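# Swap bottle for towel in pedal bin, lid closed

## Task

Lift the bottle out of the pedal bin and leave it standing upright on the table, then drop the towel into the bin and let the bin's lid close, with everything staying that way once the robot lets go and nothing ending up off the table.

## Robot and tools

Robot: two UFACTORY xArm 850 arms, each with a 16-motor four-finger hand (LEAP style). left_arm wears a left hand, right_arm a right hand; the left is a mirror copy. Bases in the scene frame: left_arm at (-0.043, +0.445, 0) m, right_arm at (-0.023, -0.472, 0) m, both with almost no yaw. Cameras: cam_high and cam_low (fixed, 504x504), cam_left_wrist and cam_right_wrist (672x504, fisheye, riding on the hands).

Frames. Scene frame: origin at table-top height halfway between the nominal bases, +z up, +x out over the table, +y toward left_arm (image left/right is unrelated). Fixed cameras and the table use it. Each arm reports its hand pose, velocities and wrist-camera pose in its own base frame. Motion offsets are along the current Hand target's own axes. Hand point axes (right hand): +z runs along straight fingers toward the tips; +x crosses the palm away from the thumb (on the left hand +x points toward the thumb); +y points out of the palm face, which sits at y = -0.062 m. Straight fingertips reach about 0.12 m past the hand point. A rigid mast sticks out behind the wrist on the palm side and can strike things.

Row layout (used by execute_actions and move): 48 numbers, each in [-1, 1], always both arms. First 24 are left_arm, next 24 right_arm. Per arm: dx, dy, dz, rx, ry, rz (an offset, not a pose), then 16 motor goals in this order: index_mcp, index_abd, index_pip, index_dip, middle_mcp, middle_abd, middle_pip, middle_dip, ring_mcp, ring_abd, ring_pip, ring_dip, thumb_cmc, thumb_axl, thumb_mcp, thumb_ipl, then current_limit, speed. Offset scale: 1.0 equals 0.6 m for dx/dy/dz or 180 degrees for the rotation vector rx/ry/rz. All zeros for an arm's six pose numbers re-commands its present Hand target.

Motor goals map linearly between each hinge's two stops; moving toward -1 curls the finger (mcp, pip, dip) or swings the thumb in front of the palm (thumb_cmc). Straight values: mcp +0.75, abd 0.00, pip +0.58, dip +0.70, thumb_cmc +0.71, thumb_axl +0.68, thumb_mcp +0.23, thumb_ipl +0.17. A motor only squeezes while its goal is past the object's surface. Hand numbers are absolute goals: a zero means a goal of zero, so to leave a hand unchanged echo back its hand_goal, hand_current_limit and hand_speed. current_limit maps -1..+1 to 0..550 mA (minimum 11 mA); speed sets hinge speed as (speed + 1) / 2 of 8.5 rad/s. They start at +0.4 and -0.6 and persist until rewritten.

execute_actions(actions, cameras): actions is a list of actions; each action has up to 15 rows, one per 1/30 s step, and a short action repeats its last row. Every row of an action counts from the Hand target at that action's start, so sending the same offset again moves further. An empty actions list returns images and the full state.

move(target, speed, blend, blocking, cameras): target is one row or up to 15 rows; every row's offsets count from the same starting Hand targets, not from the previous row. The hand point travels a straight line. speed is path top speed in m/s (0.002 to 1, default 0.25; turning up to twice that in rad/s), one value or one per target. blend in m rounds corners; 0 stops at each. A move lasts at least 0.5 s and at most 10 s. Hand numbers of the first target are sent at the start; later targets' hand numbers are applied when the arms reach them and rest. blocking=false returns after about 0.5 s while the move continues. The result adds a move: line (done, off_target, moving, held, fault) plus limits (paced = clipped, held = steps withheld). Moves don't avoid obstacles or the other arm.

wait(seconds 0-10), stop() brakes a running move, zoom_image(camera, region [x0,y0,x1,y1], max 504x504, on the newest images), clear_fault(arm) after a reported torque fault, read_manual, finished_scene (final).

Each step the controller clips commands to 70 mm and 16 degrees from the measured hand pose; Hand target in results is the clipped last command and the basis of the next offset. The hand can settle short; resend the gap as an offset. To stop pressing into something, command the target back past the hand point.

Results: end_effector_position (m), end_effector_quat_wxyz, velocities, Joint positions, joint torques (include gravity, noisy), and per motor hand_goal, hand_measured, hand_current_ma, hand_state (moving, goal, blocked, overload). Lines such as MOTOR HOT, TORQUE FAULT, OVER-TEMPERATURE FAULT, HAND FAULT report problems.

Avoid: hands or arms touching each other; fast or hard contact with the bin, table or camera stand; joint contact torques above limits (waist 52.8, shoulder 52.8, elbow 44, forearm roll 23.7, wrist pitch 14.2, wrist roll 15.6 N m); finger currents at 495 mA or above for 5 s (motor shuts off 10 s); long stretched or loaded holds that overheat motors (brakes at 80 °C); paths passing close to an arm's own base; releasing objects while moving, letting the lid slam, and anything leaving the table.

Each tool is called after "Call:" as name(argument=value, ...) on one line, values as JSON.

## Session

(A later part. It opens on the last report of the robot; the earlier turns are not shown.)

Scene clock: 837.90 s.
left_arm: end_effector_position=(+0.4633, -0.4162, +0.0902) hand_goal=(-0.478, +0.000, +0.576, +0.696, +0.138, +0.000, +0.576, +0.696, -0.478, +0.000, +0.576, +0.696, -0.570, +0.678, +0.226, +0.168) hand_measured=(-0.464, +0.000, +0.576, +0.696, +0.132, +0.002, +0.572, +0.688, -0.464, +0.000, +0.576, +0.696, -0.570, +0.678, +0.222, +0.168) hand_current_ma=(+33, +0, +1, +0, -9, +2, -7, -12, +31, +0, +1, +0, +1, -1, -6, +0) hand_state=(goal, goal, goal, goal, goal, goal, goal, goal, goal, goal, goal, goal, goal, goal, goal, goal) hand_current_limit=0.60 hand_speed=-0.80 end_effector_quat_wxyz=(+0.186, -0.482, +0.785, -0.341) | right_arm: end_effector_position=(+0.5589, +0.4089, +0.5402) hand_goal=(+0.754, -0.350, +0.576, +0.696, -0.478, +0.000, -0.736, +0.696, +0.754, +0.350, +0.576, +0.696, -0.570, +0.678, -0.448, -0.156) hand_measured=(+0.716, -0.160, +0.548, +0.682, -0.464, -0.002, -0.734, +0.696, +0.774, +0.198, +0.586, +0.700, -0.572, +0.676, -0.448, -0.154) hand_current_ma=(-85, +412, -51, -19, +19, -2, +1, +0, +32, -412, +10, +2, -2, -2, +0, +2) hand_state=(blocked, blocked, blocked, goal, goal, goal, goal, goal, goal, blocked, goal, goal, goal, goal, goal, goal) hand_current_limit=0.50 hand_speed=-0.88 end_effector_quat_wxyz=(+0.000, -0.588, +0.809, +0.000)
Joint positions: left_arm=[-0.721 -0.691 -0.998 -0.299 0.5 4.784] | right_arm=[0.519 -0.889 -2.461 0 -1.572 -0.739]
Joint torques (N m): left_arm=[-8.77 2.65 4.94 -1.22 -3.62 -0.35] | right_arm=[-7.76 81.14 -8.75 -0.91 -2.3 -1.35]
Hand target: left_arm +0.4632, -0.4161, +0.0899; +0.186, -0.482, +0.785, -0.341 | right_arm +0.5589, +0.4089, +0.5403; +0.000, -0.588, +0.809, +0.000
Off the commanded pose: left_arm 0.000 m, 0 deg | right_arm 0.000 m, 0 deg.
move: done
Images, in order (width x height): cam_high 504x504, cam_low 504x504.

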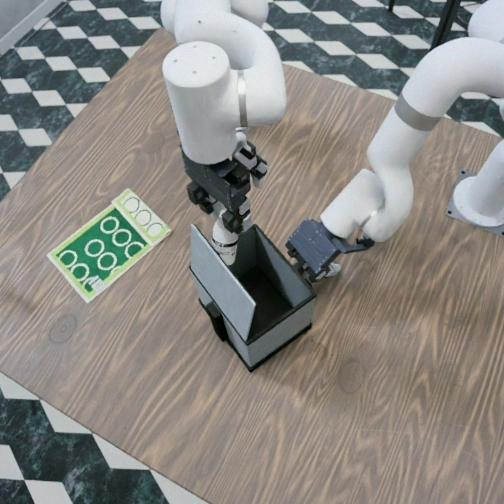

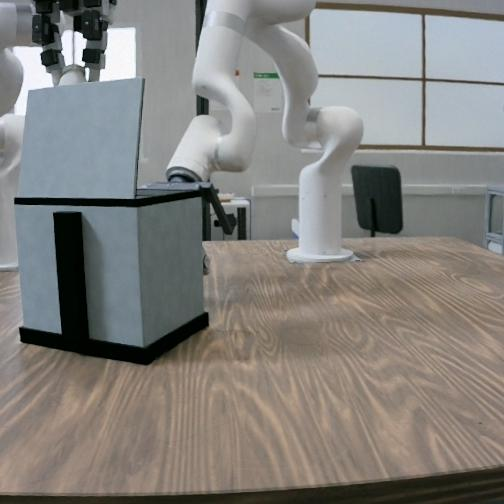

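Call:
move(target=[[0,0,0,0,0,0,-0.479,0,0.576,0.696,0.137,0,0.576,0.696,-0.479,0,0.576,0.696,-0.571,0.678,0.226,0.168,0.6,-0.8,0.2032,0.0373,-0.0167,0,0,0,0.754,-0.35,0.576,0.696,-0.479,0,-0.737,0.696,0.754,0.35,0.576,0.696,-0.571,0.678,-0.449,-0.157,0.5,-0.88],[0,0,0,0,0,0,-0.479,0,0.576,0.696,0.137,0,0.576,0.696,-0.479,0,0.576,0.696,-0.571,0.678,0.226,0.168,0.6,-0.8,0.3452,0.4205,0.15,0,0,0,0.754,-0.35,0.576,0.696,-0.479,0,-0.737,0.696,0.754,0.35,0.576,0.696,-0.571,0.678,-0.449,-0.157,0.5,-0.88]], speed=0.12, blend=0.05, cameras=["cam_high","cam_low","cam_right_wrist"])

Call:
zoom_image(camera="cam_high", region=[170, 80, 370, 280])

Call:
zoom_image(camera="cam_low", region=[0, 100, 260, 340])

Scene clock: 872.17 s.
left_arm: end_effector_position=(+0.4633, -0.4162, +0.0902) hand_goal=(-0.478, +0.000, +0.576, +0.696, +0.138, +0.000, +0.576, +0.696, -0.478, +0.000, +0.576, +0.696, -0.570, +0.678, +0.226, +0.168) hand_measured=(-0.464, +0.000, +0.576, +0.696, +0.132, +0.002, +0.572, +0.688, -0.464, +0.000, +0.576, +0.696, -0.570, +0.678, +0.222, +0.168) hand_current_ma=(+33, +0, +1, +0, -9, +2, -7, -12, +31, +0, +1, +0, +1, -1, -6, +0) hand_state=(goal, goal, goal, goal, goal, goal, goal, goal, goal, goal, goal, goal, goal, goal, goal, goal) hand_current_limit=0.60 hand_speed=-0.80 end_effector_quat_wxyz=(+0.186, -0.482, +0.785, -0.341) | right_arm: end_effector_position=(+0.2550, +0.2898, +0.4504) hand_goal=(+0.754, -0.350, +0.576, +0.696, -0.478, +0.000, -0.736, +0.696, +0.754, +0.350, +0.576, +0.696, -0.570, +0.678, -0.448, -0.156) hand_measured=(+0.716, -0.160, +0.548, +0.684, -0.464, -0.002, -0.734, +0.696, +0.774, +0.198, +0.586, +0.700, -0.572, +0.676, -0.448, -0.154) hand_current_ma=(-85, +413, -51, -15, +19, -2, +1, +0, +32, -412, +10, +2, -2, -2, +0, +2) hand_state=(blocked, blocked, blocked, goal, goal, goal, goal, goal, goal, blocked, goal, goal, goal, goal, goal, goal) hand_current_limit=0.50 hand_speed=-0.88 end_effector_quat_wxyz=(+0.000, -0.588, +0.809, +0.000)
Joint positions: left_arm=[-0.721 -0.691 -0.998 -0.299 0.5 4.784] | right_arm=[0.634 0.092 -0.958 0 -1.05 -0.623]
Joint torques (N m): left_arm=[-7.71 1.69 3.57 -1.13 -3.62 -0.34] | right_arm=[6.91 38.12 -9.91 -1.23 2.16 1.14]
Hand target: left_arm +0.4632, -0.4161, +0.0899; +0.186, -0.482, +0.785, -0.341 | right_arm +0.2550, +0.2898, +0.4504; +0.000, -0.588, +0.809, +0.000
Off the commanded pose: left_arm 0.000 m, 0 deg | right_arm 0.000 m, 0 deg.
move: done
camera_calibration:
cam_right_wrist: T_world_to_cam=[[-0.425773, 0.904829, 0.00130428, -0.129406], [0.630295, 0.295554, 0.717897, -0.616843], [0.649188, 0.306483, -0.696148, 0.184088], [0, 0, 0, 1]] pos_world=[0.214188, 0.242981, 0.571151]
Images, in order (width x height): cam_high 504x504, cam_low 504x504, cam_right_wrist 672x504.

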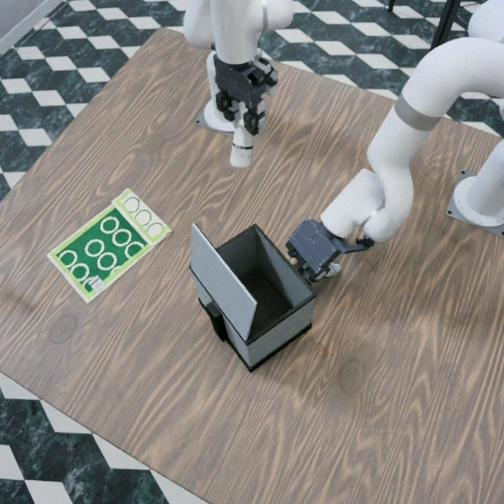

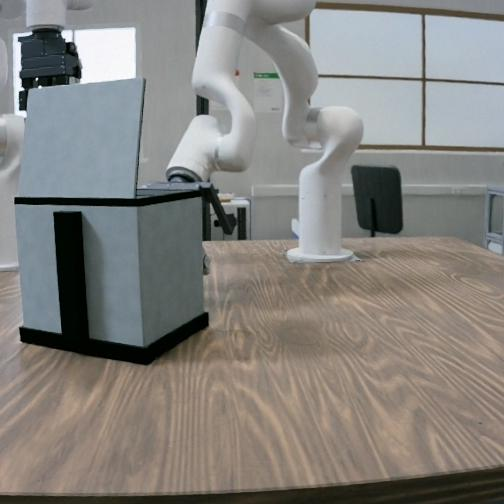

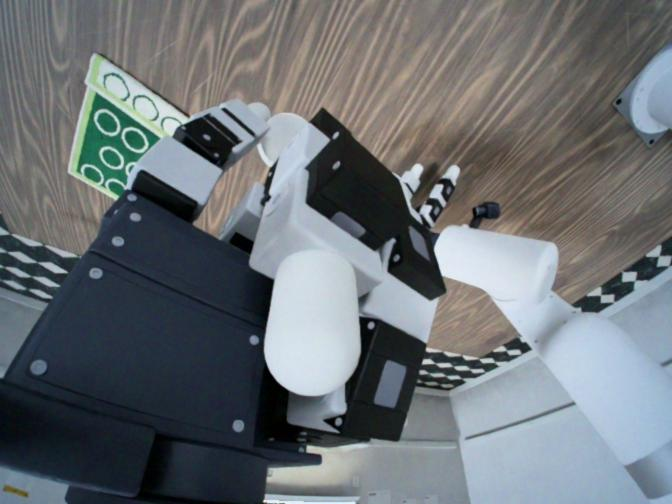

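Scaled by 2.520 from the camera's 504x504 image, which has a finer 720x720 frame.

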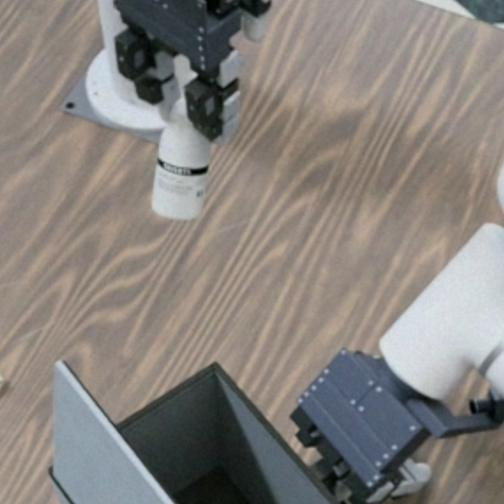

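Scaled by 1.938 from the camera's 504x504 image, which has a finer 720x720 frame.

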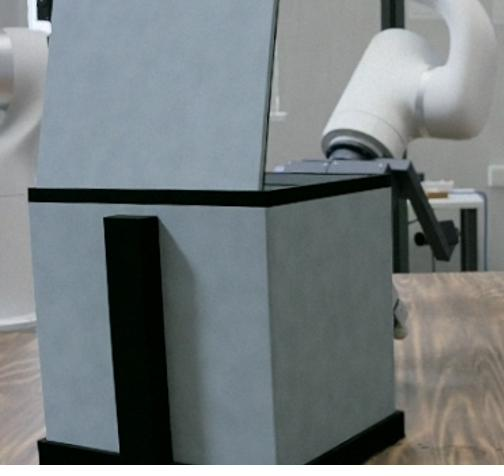

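Call:
zoom_image(camera="cam_high", region=[210, 90, 280, 180])

Scaled by 5.600 from the camera's 504x504 image, which has a finer 720x720 frame.

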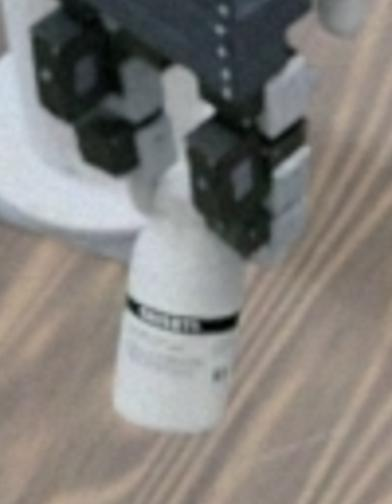

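Call:
move(target=[[0,0,0,0,0,0,-0.479,0,0.576,0.696,0.137,0,0.576,0.696,-0.479,0,0.576,0.696,-0.571,0.678,0.226,0.168,0.6,-0.8,0,0,0.3,-0.05,0,0,0.754,-0.35,0.576,0.696,-0.479,0,-0.737,0.696,0.754,0.35,0.576,0.696,-0.571,0.678,-0.449,-0.157,0.5,-0.88]], speed=0.08, cameras=["cam_high","cam_low"])

Call:
zoom_image(camera="cam_high", region=[200, 130, 300, 230])

Scene clock: 903.27 s.
left_arm: end_effector_position=(+0.4633, -0.4162, +0.0902) hand_goal=(-0.478, +0.000, +0.576, +0.696, +0.138, +0.000, +0.576, +0.696, -0.478, +0.000, +0.576, +0.696, -0.570, +0.678, +0.226, +0.168) hand_measured=(-0.464, +0.000, +0.576, +0.696, +0.132, +0.002, +0.572, +0.688, -0.464, +0.000, +0.576, +0.696, -0.570, +0.678, +0.222, +0.168) hand_current_ma=(+33, +0, +1, +0, -9, +2, -7, -12, +31, +0, +1, +0, +1, -1, -6, +0) hand_state=(goal, goal, goal, goal, goal, goal, goal, goal, goal, goal, goal, goal, goal, goal, goal, goal) hand_current_limit=0.60 hand_speed=-0.80 end_effector_quat_wxyz=(+0.186, -0.482, +0.785, -0.341) | right_arm: end_effector_position=(+0.2549, +0.2898, +0.2704) hand_goal=(+0.754, -0.350, +0.576, +0.696, -0.478, +0.000, -0.736, +0.696, +0.754, +0.350, +0.576, +0.696, -0.570, +0.678, -0.448, -0.156) hand_measured=(+0.716, -0.160, +0.548, +0.684, -0.464, -0.002, -0.734, +0.696, +0.774, +0.198, +0.586, +0.700, -0.572, +0.676, -0.448, -0.154) hand_current_ma=(-85, +413, -51, -14, +19, -2, +1, +0, +32, -412, +10, +3, -2, -2, +0, +2) hand_state=(blocked, blocked, blocked, goal, goal, goal, goal, goal, goal, blocked, goal, goal, goal, goal, goal, goal) hand_current_limit=0.50 hand_speed=-0.88 end_effector_quat_wxyz=(-0.046, -0.586, +0.806, +0.064)
Joint positions: left_arm=[-0.721 -0.691 -0.998 -0.299 0.5 4.784] | right_arm=[0.571 -0.178 -0.76 0.191 -0.691 -0.84]
Joint torques (N m): left_arm=[-7.62 2.17 2.69 -0.78 -3.68 -0.26] | right_arm=[-6.64 19.37 -7.78 1.78 1.82 -1.4]
Hand target: left_arm +0.4632, -0.4161, +0.0899; +0.186, -0.482, +0.785, -0.341 | right_arm +0.2549, +0.2898, +0.2704; -0.046, -0.586, +0.806, +0.064
Off the commanded pose: left_arm 0.000 m, 0 deg | right_arm 0.000 m, 0 deg.
move: done
Images, in order (width x height): cam_high 504x504, cam_low 504x504.

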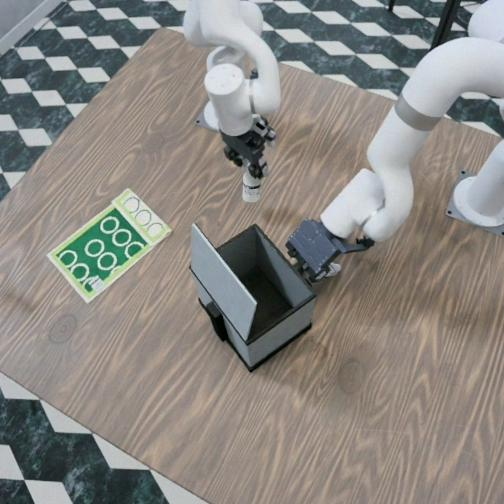

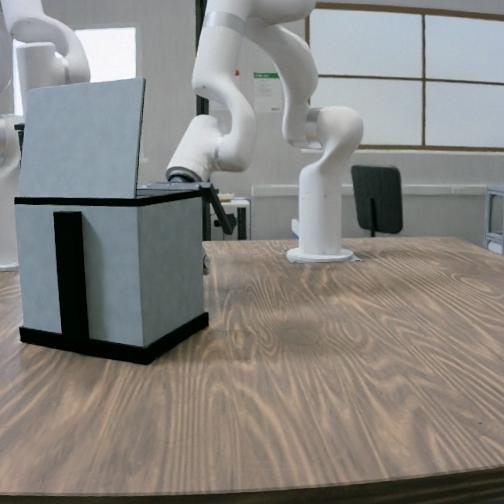

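Scaled by 5.040 from the camera's 504x504 image, which has a finer 720x720 frame.

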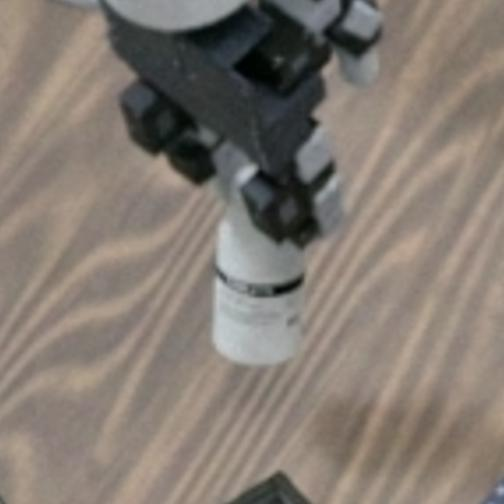

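Call:
move(target=[[0,0,0,0,0,0,-0.479,0,0.576,0.696,0.137,0,0.576,0.696,-0.479,0,0.576,0.696,-0.571,0.678,0.226,0.168,0.6,-0.8,0,-0.0065,0.041,-0.0167,0,0,0.754,-0.35,0.576,0.696,-0.479,0,-0.737,0.696,0.754,0.35,0.576,0.696,-0.571,0.678,-0.449,-0.157,0.5,-0.88]], speed=0.04, cameras=["cam_high"])

Call:
zoom_image(camera="cam_high", region=[200, 130, 300, 230])

Scene clock: 910.77 s.
left_arm: end_effector_position=(+0.4633, -0.4162, +0.0902) hand_goal=(-0.478, +0.000, +0.576, +0.696, +0.138, +0.000, +0.576, +0.696, -0.478, +0.000, +0.576, +0.696, -0.570, +0.678, +0.226, +0.168) hand_measured=(-0.464, +0.000, +0.576, +0.696, +0.132, +0.002, +0.572, +0.688, -0.464, +0.000, +0.576, +0.696, -0.570, +0.678, +0.222, +0.168) hand_current_ma=(+33, +0, +1, +0, -9, +2, -7, -12, +31, +0, +1, +0, +1, -1, -6, +0) hand_state=(goal, goal, goal, goal, goal, goal, goal, goal, goal, goal, goal, goal, goal, goal, goal, goal) hand_current_limit=0.60 hand_speed=-0.80 end_effector_quat_wxyz=(+0.186, -0.482, +0.785, -0.341) | right_arm: end_effector_position=(+0.2549, +0.2898, +0.2455) hand_goal=(+0.754, -0.350, +0.576, +0.696, -0.478, +0.000, -0.736, +0.696, +0.754, +0.350, +0.576, +0.696, -0.570, +0.678, -0.448, -0.156) hand_measured=(+0.716, -0.160, +0.548, +0.684, -0.464, -0.002, -0.734, +0.696, +0.774, +0.198, +0.586, +0.700, -0.572, +0.676, -0.448, -0.154) hand_current_ma=(-83, +412, -50, -14, +19, -2, +1, +0, +34, -412, +11, +3, -2, -2, +0, +2) hand_state=(blocked, blocked, blocked, goal, goal, goal, goal, goal, blocked, blocked, goal, goal, goal, goal, goal, goal) hand_current_limit=0.50 hand_speed=-0.88 end_effector_quat_wxyz=(-0.062, -0.585, +0.804, +0.085)
Joint positions: left_arm=[-0.721 -0.691 -0.998 -0.299 0.5 4.784] | right_arm=[0.552 -0.251 -0.76 0.261 -0.663 -0.923]
Joint torques (N m): left_arm=[-8.56 1.68 2.85 -0.8 -3.87 -0.09] | right_arm=[-7.16 20.66 -14.03 1.94 1.85 -1.48]
Hand target: left_arm +0.4632, -0.4161, +0.0899; +0.186, -0.482, +0.785, -0.341 | right_arm +0.2549, +0.2898, +0.2455; -0.062, -0.585, +0.804, +0.085
Off the commanded pose: left_arm 0.000 m, 0 deg | right_arm 0.000 m, 0 deg.
move: done
Images, in order (width x height): cam_high 504x504.

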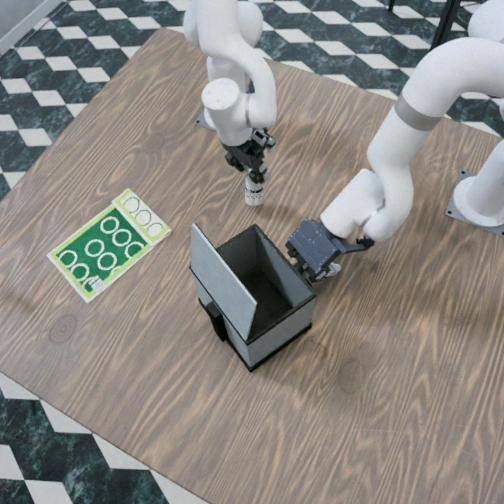

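Scaled by 5.040 from the camera's 504x504 image, which has a finer 720x720 frame.

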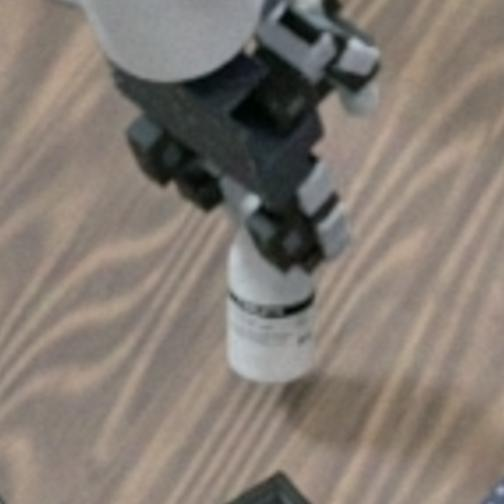

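Call:
move(target=[[0,0,0,0,0,0,-0.479,0,0.576,0.696,0.137,0,0.576,0.696,-0.479,0,0.576,0.696,-0.571,0.678,0.226,0.168,0.6,-0.8,0,-0.002,0.0098,0,0,0,0.754,-0.35,0.576,0.696,-0.479,0,-0.737,0.696,0.754,0.35,0.576,0.696,-0.571,0.678,-0.449,-0.157,0.5,-0.88]], speed=0.02, cameras=["cam_high"])

Call:
zoom_image(camera="cam_high", region=[200, 130, 300, 230])

Scene clock: 917.63 s.
left_arm: end_effector_position=(+0.4633, -0.4162, +0.0902) hand_goal=(-0.478, +0.000, +0.576, +0.696, +0.138, +0.000, +0.576, +0.696, -0.478, +0.000, +0.576, +0.696, -0.570, +0.678, +0.226, +0.168) hand_measured=(-0.464, +0.000, +0.576, +0.696, +0.132, +0.002, +0.572, +0.688, -0.464, +0.000, +0.576, +0.696, -0.570, +0.678, +0.222, +0.168) hand_current_ma=(+33, +0, +1, +0, -9, +2, -7, -12, +31, +0, +1, +0, +1, -1, -6, +0) hand_state=(goal, goal, goal, goal, goal, goal, goal, goal, goal, goal, goal, goal, goal, goal, goal, goal) hand_current_limit=0.60 hand_speed=-0.80 end_effector_quat_wxyz=(+0.186, -0.482, +0.785, -0.341) | right_arm: end_effector_position=(+0.2549, +0.2898, +0.2395) hand_goal=(+0.754, -0.350, +0.576, +0.696, -0.478, +0.000, -0.736, +0.696, +0.754, +0.350, +0.576, +0.696, -0.570, +0.678, -0.448, -0.156) hand_measured=(+0.716, -0.160, +0.548, +0.684, -0.464, -0.002, -0.734, +0.696, +0.774, +0.198, +0.586, +0.700, -0.572, +0.676, -0.448, -0.154) hand_current_ma=(-82, +412, -50, -14, +19, -2, +1, +0, +35, -412, +11, +3, -2, -2, +0, +2) hand_state=(blocked, blocked, blocked, goal, goal, goal, goal, goal, blocked, blocked, goal, goal, goal, goal, goal, goal) hand_current_limit=0.50 hand_speed=-0.88 end_effector_quat_wxyz=(-0.062, -0.585, +0.804, +0.085)
Joint positions: left_arm=[-0.721 -0.691 -0.998 -0.299 0.5 4.784] | right_arm=[0.552 -0.262 -0.757 0.266 -0.649 -0.929]
Joint torques (N m): left_arm=[-9.29 1.52 1.78 -1.21 -3.68 -0.04] | right_arm=[2.95 21.88 -7.18 1.5 1.81 -1.37]
Hand target: left_arm +0.4632, -0.4161, +0.0899; +0.186, -0.482, +0.785, -0.341 | right_arm +0.2549, +0.2898, +0.2395; -0.062, -0.585, +0.804, +0.085
Off the commanded pose: left_arm 0.000 m, 0 deg | right_arm 0.000 m, 0 deg.
move: done
Images, in order (width x height): cam_high 504x504.

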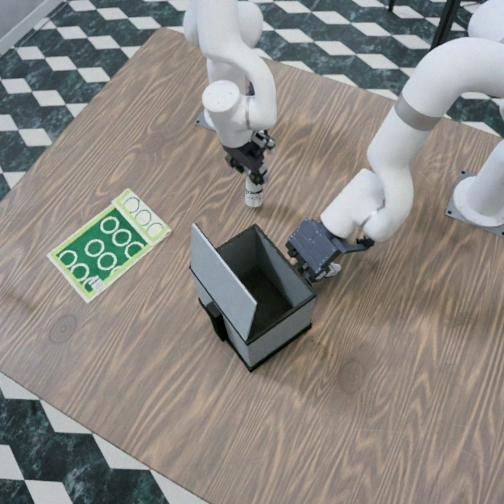

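Scaled by 5.040 from the camera's 504x504 image, which has a finer 720x720 frame.

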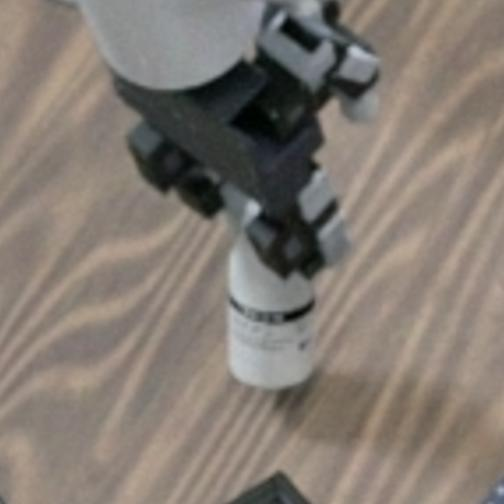

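Call:
move(target=[[0,0,0,0,0,0,-0.479,0,0.576,0.696,0.137,0,0.576,0.696,-0.479,0,0.576,0.696,-0.571,0.678,0.226,0.168,0.6,-0.8,0,-0.0014,0.0065,0,0,0,0.754,-0.35,0.576,0.696,-0.479,0,-0.737,0.696,0.754,0.35,0.576,0.696,-0.571,0.678,-0.449,-0.157,0.5,-0.88]], speed=0.02)

Call:
move(target=[[0,0,0,0,0,0,-0.479,0,0.576,0.696,0.137,0,0.576,0.696,-0.479,0,0.576,0.696,-0.571,0.678,0.226,0.168,0.6,-0.8,0,-0.001,0.0049,0,0,0,0.754,-0.35,0.576,0.696,-0.479,0,-0.737,0.696,0.754,0.35,0.576,0.696,-0.571,0.678,-0.449,-0.157,0.5,-0.88]], speed=0.02, cameras=["cam_high"])

Call:
zoom_image(camera="cam_high", region=[200, 130, 300, 230])

Scene clock: 927.30 s.
left_arm: end_effector_position=(+0.4633, -0.4162, +0.0902) hand_goal=(-0.478, +0.000, +0.576, +0.696, +0.138, +0.000, +0.576, +0.696, -0.478, +0.000, +0.576, +0.696, -0.570, +0.678, +0.226, +0.168) hand_measured=(-0.464, +0.000, +0.576, +0.696, +0.132, +0.002, +0.572, +0.688, -0.464, +0.000, +0.576, +0.696, -0.570, +0.678, +0.222, +0.168) hand_current_ma=(+33, +0, +1, +0, -9, +2, -7, -12, +31, +0, +1, +0, +1, -1, -6, +0) hand_state=(goal, goal, goal, goal, goal, goal, goal, goal, goal, goal, goal, goal, goal, goal, goal, goal) hand_current_limit=0.60 hand_speed=-0.80 end_effector_quat_wxyz=(+0.186, -0.482, +0.785, -0.341) | right_arm: end_effector_position=(+0.2549, +0.2898, +0.2355) hand_goal=(+0.754, -0.350, +0.576, +0.696, -0.478, +0.000, -0.736, +0.696, +0.754, +0.350, +0.576, +0.696, -0.570, +0.678, -0.448, -0.156) hand_measured=(+0.716, -0.160, +0.548, +0.684, -0.464, -0.002, -0.734, +0.696, +0.774, +0.198, +0.586, +0.700, -0.572, +0.676, -0.448, -0.154) hand_current_ma=(-82, +412, -50, -14, +19, -2, +1, +0, +35, -412, +11, +3, -2, -2, +0, +2) hand_state=(blocked, blocked, blocked, goal, goal, goal, goal, goal, blocked, blocked, goal, goal, goal, goal, goal, goal) hand_current_limit=0.50 hand_speed=-0.88 end_effector_quat_wxyz=(-0.062, -0.585, +0.804, +0.085)
Joint positions: left_arm=[-0.721 -0.691 -0.998 -0.299 0.5 4.784] | right_arm=[0.552 -0.27 -0.755 0.269 -0.64 -0.933]
Joint torques (N m): left_arm=[-6.9 1.53 1.48 -0.89 -3.64 0.16] | right_arm=[3.68 21.96 -7.33 2.07 1.89 -1.53]
Hand target: left_arm +0.4632, -0.4161, +0.0899; +0.186, -0.482, +0.785, -0.341 | right_arm +0.2549, +0.2898, +0.2355; -0.062, -0.585, +0.804, +0.085
Off the commanded pose: left_arm 0.000 m, 0 deg | right_arm 0.000 m, 0 deg.
move: done

Scene clock: 928.00 s.
left_arm: end_effector_position=(+0.4633, -0.4162, +0.0902) hand_goal=(-0.478, +0.000, +0.576, +0.696, +0.138, +0.000, +0.576, +0.696, -0.478, +0.000, +0.576, +0.696, -0.570, +0.678, +0.226, +0.168) hand_measured=(-0.464, +0.000, +0.576, +0.696, +0.132, +0.002, +0.572, +0.688, -0.464, +0.000, +0.576, +0.696, -0.570, +0.678, +0.222, +0.168) hand_current_ma=(+33, +0, +1, +0, -9, +2, -7, -12, +31, +0, +1, +0, +1, -1, -6, +0) hand_state=(goal, goal, goal, goal, goal, goal, goal, goal, goal, goal, goal, goal, goal, goal, goal, goal) hand_current_limit=0.60 hand_speed=-0.80 end_effector_quat_wxyz=(+0.186, -0.482, +0.785, -0.341) | right_arm: end_effector_position=(+0.2548, +0.2898, +0.2325) hand_goal=(+0.754, -0.350, +0.576, +0.696, -0.478, +0.000, -0.736, +0.696, +0.754, +0.350, +0.576, +0.696, -0.570, +0.678, -0.448, -0.156) hand_measured=(+0.716, -0.160, +0.548, +0.684, -0.464, -0.002, -0.734, +0.696, +0.774, +0.198, +0.586, +0.700, -0.572, +0.676, -0.448, -0.154) hand_current_ma=(-82, +412, -50, -14, +19, -2, +1, +0, +35, -412, +11, +3, -2, -2, +0, +2) hand_state=(blocked, blocked, blocked, goal, goal, goal, goal, goal, blocked, blocked, goal, goal, goal, goal, goal, goal) hand_current_limit=0.50 hand_speed=-0.88 end_effector_quat_wxyz=(-0.062, -0.585, +0.804, +0.085)
Joint positions: left_arm=[-0.721 -0.691 -0.998 -0.299 0.5 4.784] | right_arm=[0.552 -0.276 -0.754 0.272 -0.633 -0.937]
Joint torques (N m): left_arm=[-6.67 0.91 1.83 -1.48 -3.74 0.04] | right_arm=[5.98 22.24 -7.2 1.71 1.84 -1.53]
Hand target: left_arm +0.4632, -0.4161, +0.0899; +0.186, -0.482, +0.785, -0.341 | right_arm +0.2548, +0.2898, +0.2325; -0.062, -0.585, +0.804, +0.085
Off the commanded pose: left_arm 0.000 m, 0 deg | right_arm 0.000 m, 0 deg.
move: done
Images, in order (width x height): cam_high 504x504.

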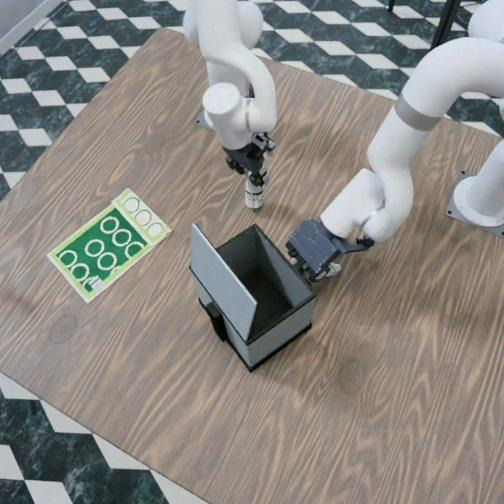

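Scaled by 5.040 from the camera's 504x504 image, which has a finer 720x720 frame.

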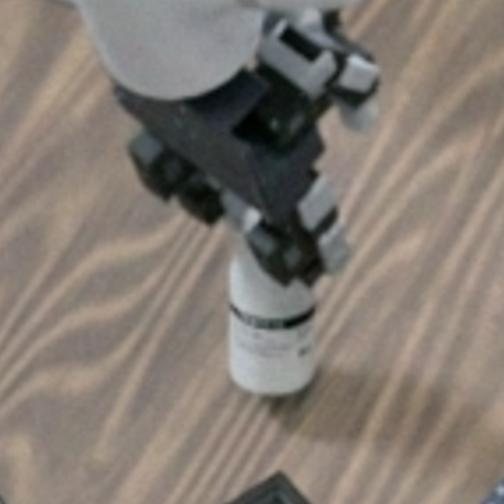

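Call:
move(target=[[0,0,0,0,0,0,-0.479,0,0.576,0.696,0.137,0,0.576,0.696,-0.479,0,0.576,0.696,-0.571,0.678,0.226,0.168,0.6,-0.8,0,-0.001,0.0049,0,0,0,0.754,-0.35,0.576,0.696,-0.479,0,-0.737,0.696,0.754,0.35,0.576,0.696,-0.571,0.678,-0.449,-0.157,0.5,-0.88]], speed=0.02)

Call:
move(target=[[0,0,0,0,0,0,-0.479,0,0.576,0.696,0.137,0,0.576,0.696,-0.479,0,0.576,0.696,-0.571,0.678,0.226,0.168,0.6,-0.8,0,-0.001,0.0049,0,0,0,0.754,-0.35,0.576,0.696,-0.479,0,-0.737,0.696,0.754,0.35,0.576,0.696,-0.571,0.678,-0.449,-0.157,0.5,-0.88]], speed=0.02, cameras=["cam_high"])

Call:
zoom_image(camera="cam_high", region=[200, 130, 300, 230])

Scene clock: 936.43 s.
left_arm: end_effector_position=(+0.4633, -0.4162, +0.0902) hand_goal=(-0.478, +0.000, +0.576, +0.696, +0.138, +0.000, +0.576, +0.696, -0.478, +0.000, +0.576, +0.696, -0.570, +0.678, +0.226, +0.168) hand_measured=(-0.464, +0.000, +0.576, +0.696, +0.132, +0.002, +0.572, +0.688, -0.464, +0.000, +0.576, +0.696, -0.570, +0.678, +0.222, +0.168) hand_current_ma=(+33, +0, +1, +0, -9, +2, -7, -12, +31, +0, +1, +0, +1, -1, -6, +0) hand_state=(goal, goal, goal, goal, goal, goal, goal, goal, goal, goal, goal, goal, goal, goal, goal, goal) hand_current_limit=0.60 hand_speed=-0.80 end_effector_quat_wxyz=(+0.186, -0.482, +0.785, -0.341) | right_arm: end_effector_position=(+0.2548, +0.2898, +0.2295) hand_goal=(+0.754, -0.350, +0.576, +0.696, -0.478, +0.000, -0.736, +0.696, +0.754, +0.350, +0.576, +0.696, -0.570, +0.678, -0.448, -0.156) hand_measured=(+0.716, -0.160, +0.548, +0.684, -0.464, -0.002, -0.734, +0.696, +0.774, +0.198, +0.586, +0.700, -0.572, +0.676, -0.448, -0.154) hand_current_ma=(-82, +412, -50, -14, +19, -2, +1, +0, +35, -412, +11, +3, -2, -2, +0, +2) hand_state=(blocked, blocked, blocked, goal, goal, goal, goal, goal, blocked, blocked, goal, goal, goal, goal, goal, goal) hand_current_limit=0.50 hand_speed=-0.88 end_effector_quat_wxyz=(-0.062, -0.585, +0.804, +0.085)
Joint positions: left_arm=[-0.721 -0.691 -0.998 -0.299 0.5 4.784] | right_arm=[0.553 -0.282 -0.752 0.274 -0.626 -0.94]
Joint torques (N m): left_arm=[-8.49 2.8 0.58 -1.19 -3.76 0.11] | right_arm=[7.01 22.85 -7.4 1.88 1.89 -1.49]
Hand target: left_arm +0.4632, -0.4161, +0.0899; +0.186, -0.482, +0.785, -0.341 | right_arm +0.2548, +0.2898, +0.2295; -0.062, -0.585, +0.804, +0.085
Off the commanded pose: left_arm 0.000 m, 0 deg | right_arm 0.000 m, 0 deg.
move: done

Scene clock: 937.13 s.
left_arm: end_effector_position=(+0.4633, -0.4162, +0.0902) hand_goal=(-0.478, +0.000, +0.576, +0.696, +0.138, +0.000, +0.576, +0.696, -0.478, +0.000, +0.576, +0.696, -0.570, +0.678, +0.226, +0.168) hand_measured=(-0.464, +0.000, +0.576, +0.696, +0.132, +0.002, +0.572, +0.688, -0.464, +0.000, +0.576, +0.696, -0.570, +0.678, +0.222, +0.168) hand_current_ma=(+33, +0, +1, +0, -9, +2, -7, -12, +31, +0, +1, +0, +1, -1, -6, +0) hand_state=(goal, goal, goal, goal, goal, goal, goal, goal, goal, goal, goal, goal, goal, goal, goal, goal) hand_current_limit=0.60 hand_speed=-0.80 end_effector_quat_wxyz=(+0.186, -0.482, +0.785, -0.341) | right_arm: end_effector_position=(+0.2548, +0.2898, +0.2265) hand_goal=(+0.754, -0.350, +0.576, +0.696, -0.478, +0.000, -0.736, +0.696, +0.754, +0.350, +0.576, +0.696, -0.570, +0.678, -0.448, -0.156) hand_measured=(+0.716, -0.160, +0.548, +0.684, -0.464, -0.002, -0.734, +0.696, +0.774, +0.198, +0.586, +0.700, -0.572, +0.676, -0.448, -0.154) hand_current_ma=(-82, +413, -50, -14, +19, -2, +1, +0, +35, -412, +11, +3, -2, -2, +0, +2) hand_state=(blocked, blocked, blocked, goal, goal, goal, goal, goal, blocked, blocked, goal, goal, goal, goal, goal, goal) hand_current_limit=0.50 hand_speed=-0.88 end_effector_quat_wxyz=(-0.062, -0.585, +0.804, +0.085)
Joint positions: left_arm=[-0.721 -0.691 -0.998 -0.299 0.5 4.784] | right_arm=[0.553 -0.288 -0.751 0.277 -0.619 -0.943]
Joint torques (N m): left_arm=[-8.66 2.39 0.97 -0.91 -3.62 0.02] | right_arm=[8.31 22.14 -7.4 1.75 1.87 -1.39]
Hand target: left_arm +0.4632, -0.4161, +0.0899; +0.186, -0.482, +0.785, -0.341 | right_arm +0.2548, +0.2898, +0.2265; -0.062, -0.585, +0.804, +0.085
Off the commanded pose: left_arm 0.000 m, 0 deg | right_arm 0.000 m, 0 deg.
move: done
Images, in order (width x height): cam_high 504x504.

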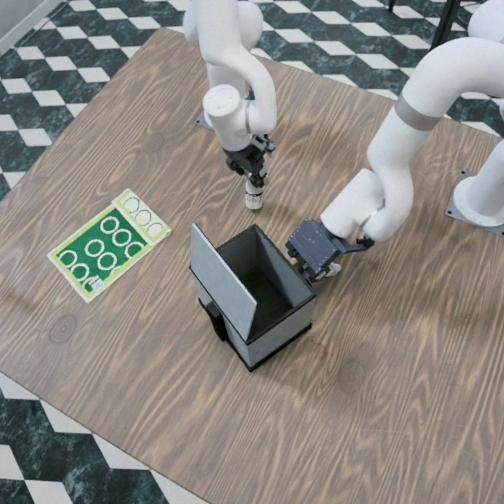

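Scaled by 5.040 from the camera's 504x504 image, which has a finer 720x720 frame.

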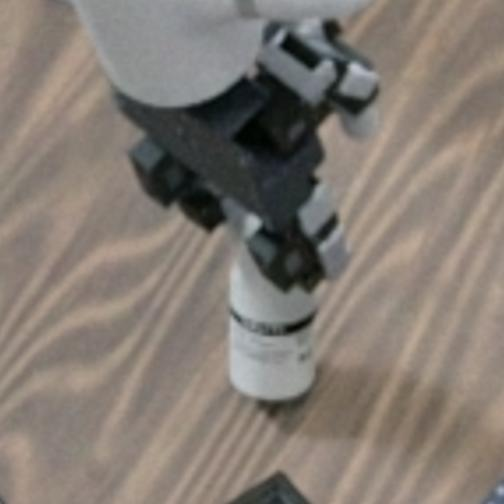

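Call:
move(target=[[0,0,0,0,0,0,-0.479,0,0.576,0.696,0.137,0,0.576,0.696,-0.479,0,0.576,0.696,-0.571,0.678,0.226,0.168,0.6,-0.8,0,-0.0014,0.0065,0,0,0,0.754,-0.35,0.576,0.696,-0.479,0,-0.737,0.696,0.754,0.35,0.576,0.696,-0.571,0.678,-0.449,-0.157,0.5,-0.88]], speed=0.02)

Call:
move(target=[[0,0,0,0,0,0,-0.479,0,0.576,0.696,0.137,0,0.576,0.696,-0.479,0,0.576,0.696,-0.571,0.678,0.226,0.168,0.6,-0.8,0,-0.0014,0.0065,0,0,0,0.754,-0.35,0.576,0.696,-0.479,0,-0.737,0.696,0.754,0.35,0.576,0.696,-0.571,0.678,-0.449,-0.157,0.5,-0.88]], speed=0.02, cameras=["cam_high"])

Call:
zoom_image(camera="cam_high", region=[200, 130, 300, 230])

Scene clock: 944.73 s.
left_arm: end_effector_position=(+0.4633, -0.4162, +0.0902) hand_goal=(-0.478, +0.000, +0.576, +0.696, +0.138, +0.000, +0.576, +0.696, -0.478, +0.000, +0.576, +0.696, -0.570, +0.678, +0.226, +0.168) hand_measured=(-0.464, +0.000, +0.576, +0.696, +0.132, +0.002, +0.572, +0.688, -0.464, +0.000, +0.576, +0.696, -0.570, +0.678, +0.222, +0.168) hand_current_ma=(+33, +0, +1, +0, -9, +2, -7, -12, +31, +0, +1, +0, +1, -1, -6, +0) hand_state=(goal, goal, goal, goal, goal, goal, goal, goal, goal, goal, goal, goal, goal, goal, goal, goal) hand_current_limit=0.60 hand_speed=-0.80 end_effector_quat_wxyz=(+0.186, -0.482, +0.785, -0.341) | right_arm: end_effector_position=(+0.2548, +0.2898, +0.2225) hand_goal=(+0.754, -0.350, +0.576, +0.696, -0.478, +0.000, -0.736, +0.696, +0.754, +0.350, +0.576, +0.696, -0.570, +0.678, -0.448, -0.156) hand_measured=(+0.716, -0.160, +0.548, +0.684, -0.464, -0.002, -0.734, +0.696, +0.774, +0.198, +0.586, +0.700, -0.572, +0.676, -0.448, -0.154) hand_current_ma=(-82, +412, -50, -14, +19, -2, +1, +0, +35, -412, +11, +3, -2, -2, +0, +2) hand_state=(blocked, blocked, blocked, goal, goal, goal, goal, goal, blocked, blocked, goal, goal, goal, goal, goal, goal) hand_current_limit=0.50 hand_speed=-0.88 end_effector_quat_wxyz=(-0.062, -0.585, +0.804, +0.085)
Joint positions: left_arm=[-0.721 -0.691 -0.998 -0.299 0.5 4.784] | right_arm=[0.553 -0.296 -0.75 0.281 -0.61 -0.948]
Joint torques (N m): left_arm=[-8.4 0.57 0.63 -1.09 -3.78 0.24] | right_arm=[7.24 23.18 -7.09 1.96 1.93 -1.39]
Hand target: left_arm +0.4632, -0.4161, +0.0899; +0.186, -0.482, +0.785, -0.341 | right_arm +0.2548, +0.2898, +0.2225; -0.062, -0.585, +0.804, +0.085
Off the commanded pose: left_arm 0.000 m, 0 deg | right_arm 0.000 m, 0 deg.
move: done

Scene clock: 945.43 s.
left_arm: end_effector_position=(+0.4633, -0.4162, +0.0902) hand_goal=(-0.478, +0.000, +0.576, +0.696, +0.138, +0.000, +0.576, +0.696, -0.478, +0.000, +0.576, +0.696, -0.570, +0.678, +0.226, +0.168) hand_measured=(-0.464, +0.000, +0.576, +0.696, +0.132, +0.002, +0.572, +0.688, -0.464, +0.000, +0.576, +0.696, -0.570, +0.678, +0.222, +0.168) hand_current_ma=(+33, +0, +1, +0, -9, +2, -7, -12, +31, +0, +1, +0, +1, -1, -6, +0) hand_state=(goal, goal, goal, goal, goal, goal, goal, goal, goal, goal, goal, goal, goal, goal, goal, goal) hand_current_limit=0.60 hand_speed=-0.80 end_effector_quat_wxyz=(+0.186, -0.482, +0.785, -0.341) | right_arm: end_effector_position=(+0.2548, +0.2898, +0.2185) hand_goal=(+0.754, -0.350, +0.576, +0.696, -0.478, +0.000, -0.736, +0.696, +0.754, +0.350, +0.576, +0.696, -0.570, +0.678, -0.448, -0.156) hand_measured=(+0.716, -0.160, +0.548, +0.684, -0.464, -0.002, -0.734, +0.696, +0.774, +0.198, +0.586, +0.700, -0.572, +0.676, -0.448, -0.154) hand_current_ma=(-82, +412, -50, -14, +19, -2, +1, +0, +35, -412, +11, +3, -2, -2, +0, +2) hand_state=(blocked, blocked, blocked, goal, goal, goal, goal, goal, blocked, blocked, goal, goal, goal, goal, goal, goal) hand_current_limit=0.50 hand_speed=-0.88 end_effector_quat_wxyz=(-0.062, -0.585, +0.804, +0.085)
Joint positions: left_arm=[-0.721 -0.691 -0.998 -0.299 0.5 4.784] | right_arm=[0.553 -0.304 -0.748 0.285 -0.601 -0.952]
Joint torques (N m): left_arm=[-8.25 0.33 0.36 -1.18 -3.92 0.14] | right_arm=[3.36 23.69 -7.11 1.59 1.94 -1.44]
Hand target: left_arm +0.4632, -0.4161, +0.0899; +0.186, -0.482, +0.785, -0.341 | right_arm +0.2548, +0.2898, +0.2185; -0.062, -0.585, +0.804, +0.085
Off the commanded pose: left_arm 0.000 m, 0 deg | right_arm 0.000 m, 0 deg.
move: done
Images, in order (width x height): cam_high 504x504.

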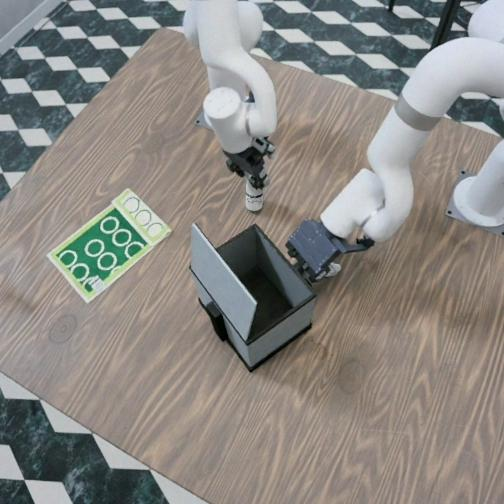

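Scaled by 5.040 from the camera's 504x504 image, which has a finer 720x720 frame.

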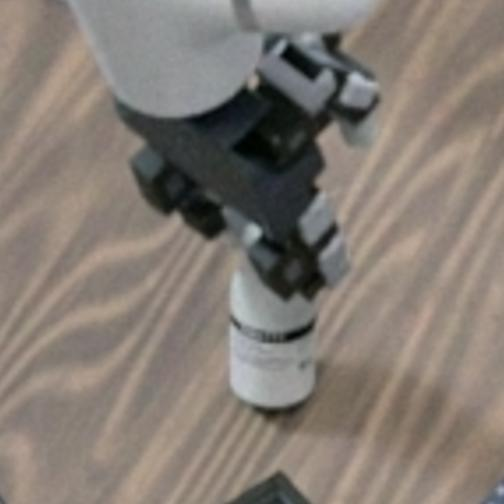

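Call:
move(target=[[0,0,0,0,0,0,-0.479,0,0.576,0.696,0.137,0,0.576,0.696,-0.479,0,0.576,0.696,-0.571,0.678,0.226,0.168,0.6,-0.8,0,-0.001,0.0049,0,0,0,0.754,-0.35,0.576,0.696,-0.479,0,-0.737,0.696,0.754,0.35,0.576,0.696,-0.571,0.678,-0.449,-0.157,0.5,-0.88]], speed=0.02)

Call:
move(target=[[0,0,0,0,0,0,-0.479,0,0.576,0.696,0.137,0,0.576,0.696,-0.479,0,0.576,0.696,-0.571,0.678,0.226,0.168,0.6,-0.8,0,-0.001,0.0049,0,0,0,0.754,-0.35,0.576,0.696,-0.479,0,-0.737,0.696,0.754,0.35,0.576,0.696,-0.571,0.678,-0.449,-0.157,0.5,-0.88]], speed=0.02, cameras=["cam_high"])

Call:
zoom_image(camera="cam_high", region=[200, 130, 300, 230])

Scene clock: 954.17 s.
left_arm: end_effector_position=(+0.4633, -0.4162, +0.0902) hand_goal=(-0.478, +0.000, +0.576, +0.696, +0.138, +0.000, +0.576, +0.696, -0.478, +0.000, +0.576, +0.696, -0.570, +0.678, +0.226, +0.168) hand_measured=(-0.464, +0.000, +0.576, +0.696, +0.132, +0.002, +0.572, +0.688, -0.464, +0.000, +0.576, +0.696, -0.570, +0.678, +0.222, +0.168) hand_current_ma=(+33, +0, +1, +0, -9, +2, -7, -12, +31, +0, +1, +0, +1, -1, -6, +0) hand_state=(goal, goal, goal, goal, goal, goal, goal, goal, goal, goal, goal, goal, goal, goal, goal, goal) hand_current_limit=0.60 hand_speed=-0.80 end_effector_quat_wxyz=(+0.186, -0.482, +0.785, -0.341) | right_arm: end_effector_position=(+0.2548, +0.2898, +0.2155) hand_goal=(+0.754, -0.350, +0.576, +0.696, -0.478, +0.000, -0.736, +0.696, +0.754, +0.350, +0.576, +0.696, -0.570, +0.678, -0.448, -0.156) hand_measured=(+0.710, -0.160, +0.544, +0.684, -0.464, -0.002, -0.734, +0.696, +0.760, +0.198, +0.584, +0.700, -0.572, +0.676, -0.448, -0.154) hand_current_ma=(-106, +413, -60, -15, +19, -2, +1, +0, +6, -412, +7, +3, -2, -2, +0, +2) hand_state=(blocked, blocked, blocked, goal, goal, goal, goal, goal, goal, blocked, goal, goal, goal, goal, goal, goal) hand_current_limit=0.50 hand_speed=-0.88 end_effector_quat_wxyz=(-0.062, -0.585, +0.804, +0.085)
Joint positions: left_arm=[-0.721 -0.691 -0.998 -0.299 0.5 4.784] | right_arm=[0.553 -0.31 -0.747 0.288 -0.594 -0.956]
Joint torques (N m): left_arm=[-7.74 1.86 0.15 -0.98 -3.71 0.27] | right_arm=[0.75 19.58 -6.34 1.64 2.47 -1.42]
Hand target: left_arm +0.4632, -0.4161, +0.0899; +0.186, -0.482, +0.785, -0.341 | right_arm +0.2548, +0.2898, +0.2155; -0.062, -0.585, +0.804, +0.085
Off the commanded pose: left_arm 0.000 m, 0 deg | right_arm 0.000 m, 0 deg.
move: done

Scene clock: 954.87 s.
left_arm: end_effector_position=(+0.4633, -0.4162, +0.0902) hand_goal=(-0.478, +0.000, +0.576, +0.696, +0.138, +0.000, +0.576, +0.696, -0.478, +0.000, +0.576, +0.696, -0.570, +0.678, +0.226, +0.168) hand_measured=(-0.464, +0.000, +0.576, +0.696, +0.132, +0.002, +0.572, +0.688, -0.464, +0.000, +0.576, +0.696, -0.570, +0.678, +0.222, +0.168) hand_current_ma=(+33, +0, +1, +0, -9, +2, -7, -12, +31, +0, +1, +0, +1, -1, -6, +0) hand_state=(goal, goal, goal, goal, goal, goal, goal, goal, goal, goal, goal, goal, goal, goal, goal, goal) hand_current_limit=0.60 hand_speed=-0.80 end_effector_quat_wxyz=(+0.186, -0.482, +0.785, -0.341) | right_arm: end_effector_position=(+0.2548, +0.2898, +0.2125) hand_goal=(+0.754, -0.350, +0.576, +0.696, -0.478, +0.000, -0.736, +0.696, +0.754, +0.350, +0.576, +0.696, -0.570, +0.678, -0.448, -0.156) hand_measured=(+0.690, -0.160, +0.528, +0.676, -0.464, -0.002, -0.734, +0.696, +0.734, +0.198, +0.568, +0.694, -0.572, +0.676, -0.448, -0.154) hand_current_ma=(-176, +413, -107, -31, +19, -2, +1, +0, -33, -412, -9, -1, -2, -2, +0, +2) hand_state=(blocked, blocked, blocked, goal, goal, goal, goal, goal, goal, blocked, goal, goal, goal, goal, goal, goal) hand_current_limit=0.50 hand_speed=-0.88 end_effector_quat_wxyz=(-0.062, -0.585, +0.804, +0.085)
Joint positions: left_arm=[-0.721 -0.691 -0.998 -0.299 0.5 4.784] | right_arm=[0.553 -0.316 -0.746 0.291 -0.587 -0.96]
Joint torques (N m): left_arm=[-7.66 0.44 -0.01 -1.3 -3.84 0.24] | right_arm=[7.11 18.04 -5.96 1.44 2.97 -1.29]
Hand target: left_arm +0.4632, -0.4161, +0.0899; +0.186, -0.482, +0.785, -0.341 | right_arm +0.2548, +0.2898, +0.2125; -0.062, -0.585, +0.804, +0.085
Off the commanded pose: left_arm 0.000 m, 0 deg | right_arm 0.000 m, 0 deg.
move: done
Images, in order (width x height): cam_high 504x504.

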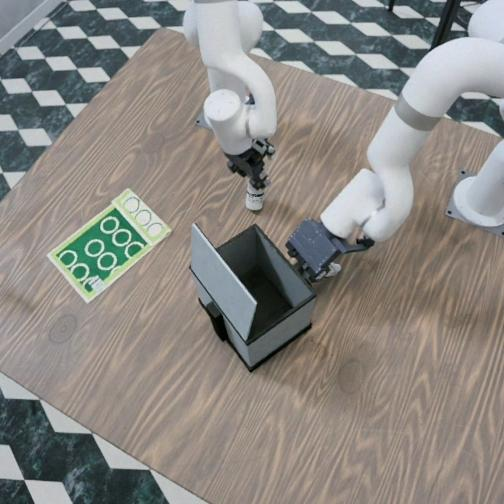

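Scaled by 5.040 from the camera's 504x504 image, which has a finer 720x720 frame.

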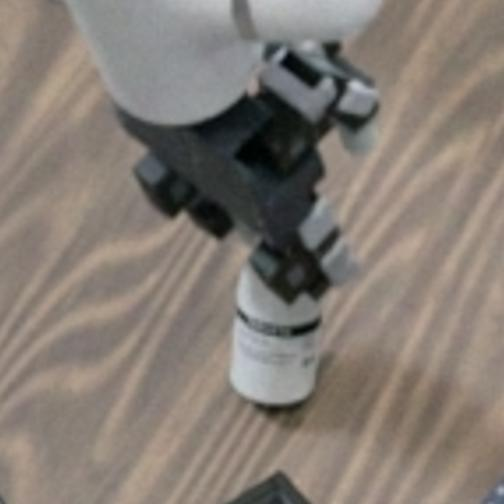

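Call:
move(target=[[0,0,0,0,0,0,-0.479,0,0.576,0.696,0.137,0,0.576,0.696,-0.479,0,0.576,0.696,-0.571,0.678,0.226,0.168,0.6,-0.8,0,0.001,-0.0049,0,0,0,0.754,-0.35,0.576,0.696,-0.479,0,-0.737,0.696,0.754,0.35,0.576,0.696,-0.571,0.678,-0.449,-0.157,0.5,-0.88]], speed=0.02)

Call:
move(target=[[0,0,0,0,0,0,-0.479,0,0.576,0.696,0.137,0,0.576,0.696,-0.479,0,0.576,0.696,-0.571,0.678,0.226,0.168,0.6,-0.8,0,0,0,0,0,0,0.754,-0.17,0.576,0.696,-0.479,0,-0.737,0.696,0.754,0.205,0.576,0.696,-0.571,0.678,-0.449,-0.157,0.5,-0.95]], speed=0.02, cameras=["cam_high"])

Call:
zoom_image(camera="cam_high", region=[200, 130, 300, 230])

Scene clock: 963.23 s.
left_arm: end_effector_position=(+0.4633, -0.4162, +0.0902) hand_goal=(-0.478, +0.000, +0.576, +0.696, +0.138, +0.000, +0.576, +0.696, -0.478, +0.000, +0.576, +0.696, -0.570, +0.678, +0.226, +0.168) hand_measured=(-0.464, +0.000, +0.576, +0.696, +0.132, +0.002, +0.572, +0.688, -0.464, +0.000, +0.576, +0.696, -0.570, +0.678, +0.222, +0.168) hand_current_ma=(+33, +0, +1, +0, -9, +2, -7, -12, +31, +0, +1, +0, +1, -1, -6, +0) hand_state=(goal, goal, goal, goal, goal, goal, goal, goal, goal, goal, goal, goal, goal, goal, goal, goal) hand_current_limit=0.60 hand_speed=-0.80 end_effector_quat_wxyz=(+0.186, -0.482, +0.785, -0.341) | right_arm: end_effector_position=(+0.2548, +0.2898, +0.2155) hand_goal=(+0.754, -0.350, +0.576, +0.696, -0.478, +0.000, -0.736, +0.696, +0.754, +0.350, +0.576, +0.696, -0.570, +0.678, -0.448, -0.156) hand_measured=(+0.712, -0.160, +0.542, +0.678, -0.464, -0.002, -0.734, +0.696, +0.776, +0.206, +0.586, +0.700, -0.572, +0.676, -0.448, -0.154) hand_current_ma=(-96, +412, -66, -26, +19, -2, +1, +0, +40, -412, +12, +3, -2, -2, +0, +2) hand_state=(blocked, blocked, blocked, goal, goal, goal, goal, goal, blocked, blocked, goal, goal, goal, goal, goal, goal) hand_current_limit=0.50 hand_speed=-0.88 end_effector_quat_wxyz=(-0.062, -0.585, +0.804, +0.085)
Joint positions: left_arm=[-0.721 -0.691 -0.998 -0.299 0.5 4.784] | right_arm=[0.553 -0.31 -0.747 0.288 -0.594 -0.956]
Joint torques (N m): left_arm=[-6.85 1.13 -0.19 -0.75 -3.91 0.37] | right_arm=[3.33 54.23 -13.49 -1.21 -2.63 1.11]
Hand target: left_arm +0.4632, -0.4161, +0.0899; +0.186, -0.482, +0.785, -0.341 | right_arm +0.2548, +0.2898, +0.2155; -0.062, -0.585, +0.804, +0.085
Off the commanded pose: left_arm 0.000 m, 0 deg | right_arm 0.000 m, 0 deg.
move: done

Scene clock: 964.20 s.
left_arm: end_effector_position=(+0.4633, -0.4162, +0.0902) hand_goal=(-0.478, +0.000, +0.576, +0.696, +0.138, +0.000, +0.576, +0.696, -0.478, +0.000, +0.576, +0.696, -0.570, +0.678, +0.226, +0.168) hand_measured=(-0.464, +0.000, +0.576, +0.696, +0.132, +0.002, +0.572, +0.688, -0.464, +0.000, +0.576, +0.696, -0.570, +0.678, +0.222, +0.168) hand_current_ma=(+33, +0, +1, +0, -9, +2, -7, -12, +31, +0, +1, +0, +1, -1, -6, +0) hand_state=(goal, goal, goal, goal, goal, goal, goal, goal, goal, goal, goal, goal, goal, goal, goal, goal) hand_current_limit=0.60 hand_speed=-0.80 end_effector_quat_wxyz=(+0.186, -0.482, +0.785, -0.341) | right_arm: end_effector_position=(+0.2548, +0.2898, +0.2155) hand_goal=(+0.754, -0.170, +0.576, +0.696, -0.478, +0.000, -0.736, +0.696, +0.754, +0.206, +0.576, +0.696, -0.570, +0.678, -0.448, -0.156) hand_measured=(+0.750, -0.142, +0.570, +0.690, -0.464, -0.002, -0.734, +0.696, +0.764, +0.188, +0.582, +0.700, -0.572, +0.676, -0.448, -0.154) hand_current_ma=(-5, +39, -6, -5, +19, -2, +1, +0, +13, -23, +6, +3, -2, -2, +0, +2) hand_state=(goal, blocked, goal, goal, goal, goal, goal, goal, goal, goal, goal, goal, goal, goal, goal, goal) hand_current_limit=0.50 hand_speed=-0.95 end_effector_quat_wxyz=(-0.062, -0.585, +0.804, +0.085)
Joint positions: left_arm=[-0.721 -0.691 -0.998 -0.299 0.5 4.784] | right_arm=[0.553 -0.31 -0.747 0.288 -0.594 -0.956]
Joint torques (N m): left_arm=[-8.2 1.86 -0.81 -0.89 -3.96 0.34] | right_arm=[-3.93 54.03 -13.04 -0.87 -2.54 1.16]
Hand target: left_arm +0.4632, -0.4161, +0.0899; +0.186, -0.482, +0.785, -0.341 | right_arm +0.2548, +0.2898, +0.2155; -0.062, -0.585, +0.804, +0.085
Off the commanded pose: left_arm 0.000 m, 0 deg | right_arm 0.000 m, 0 deg.
move: done
Images, in order (width x height): cam_high 504x504.

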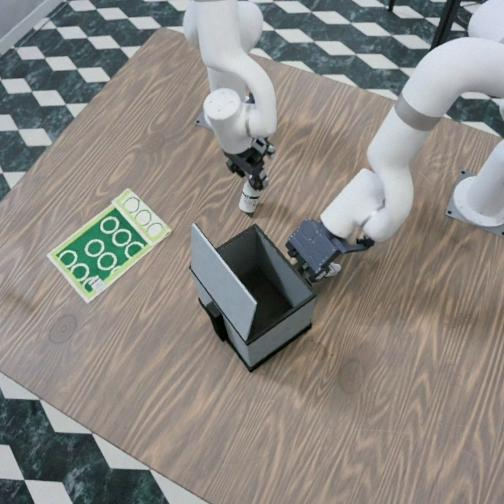

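Scaled by 5.040 from the camera's 504x504 image, which has a finer 720x720 frame.

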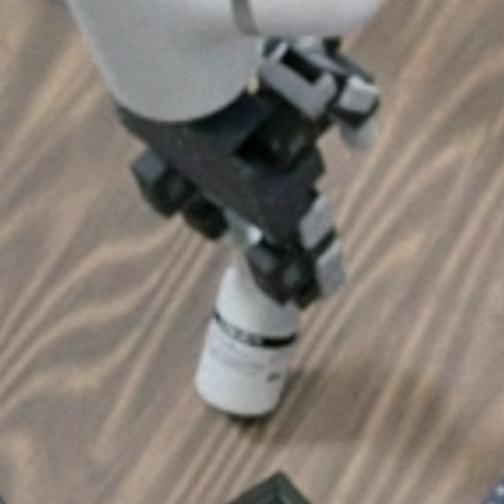

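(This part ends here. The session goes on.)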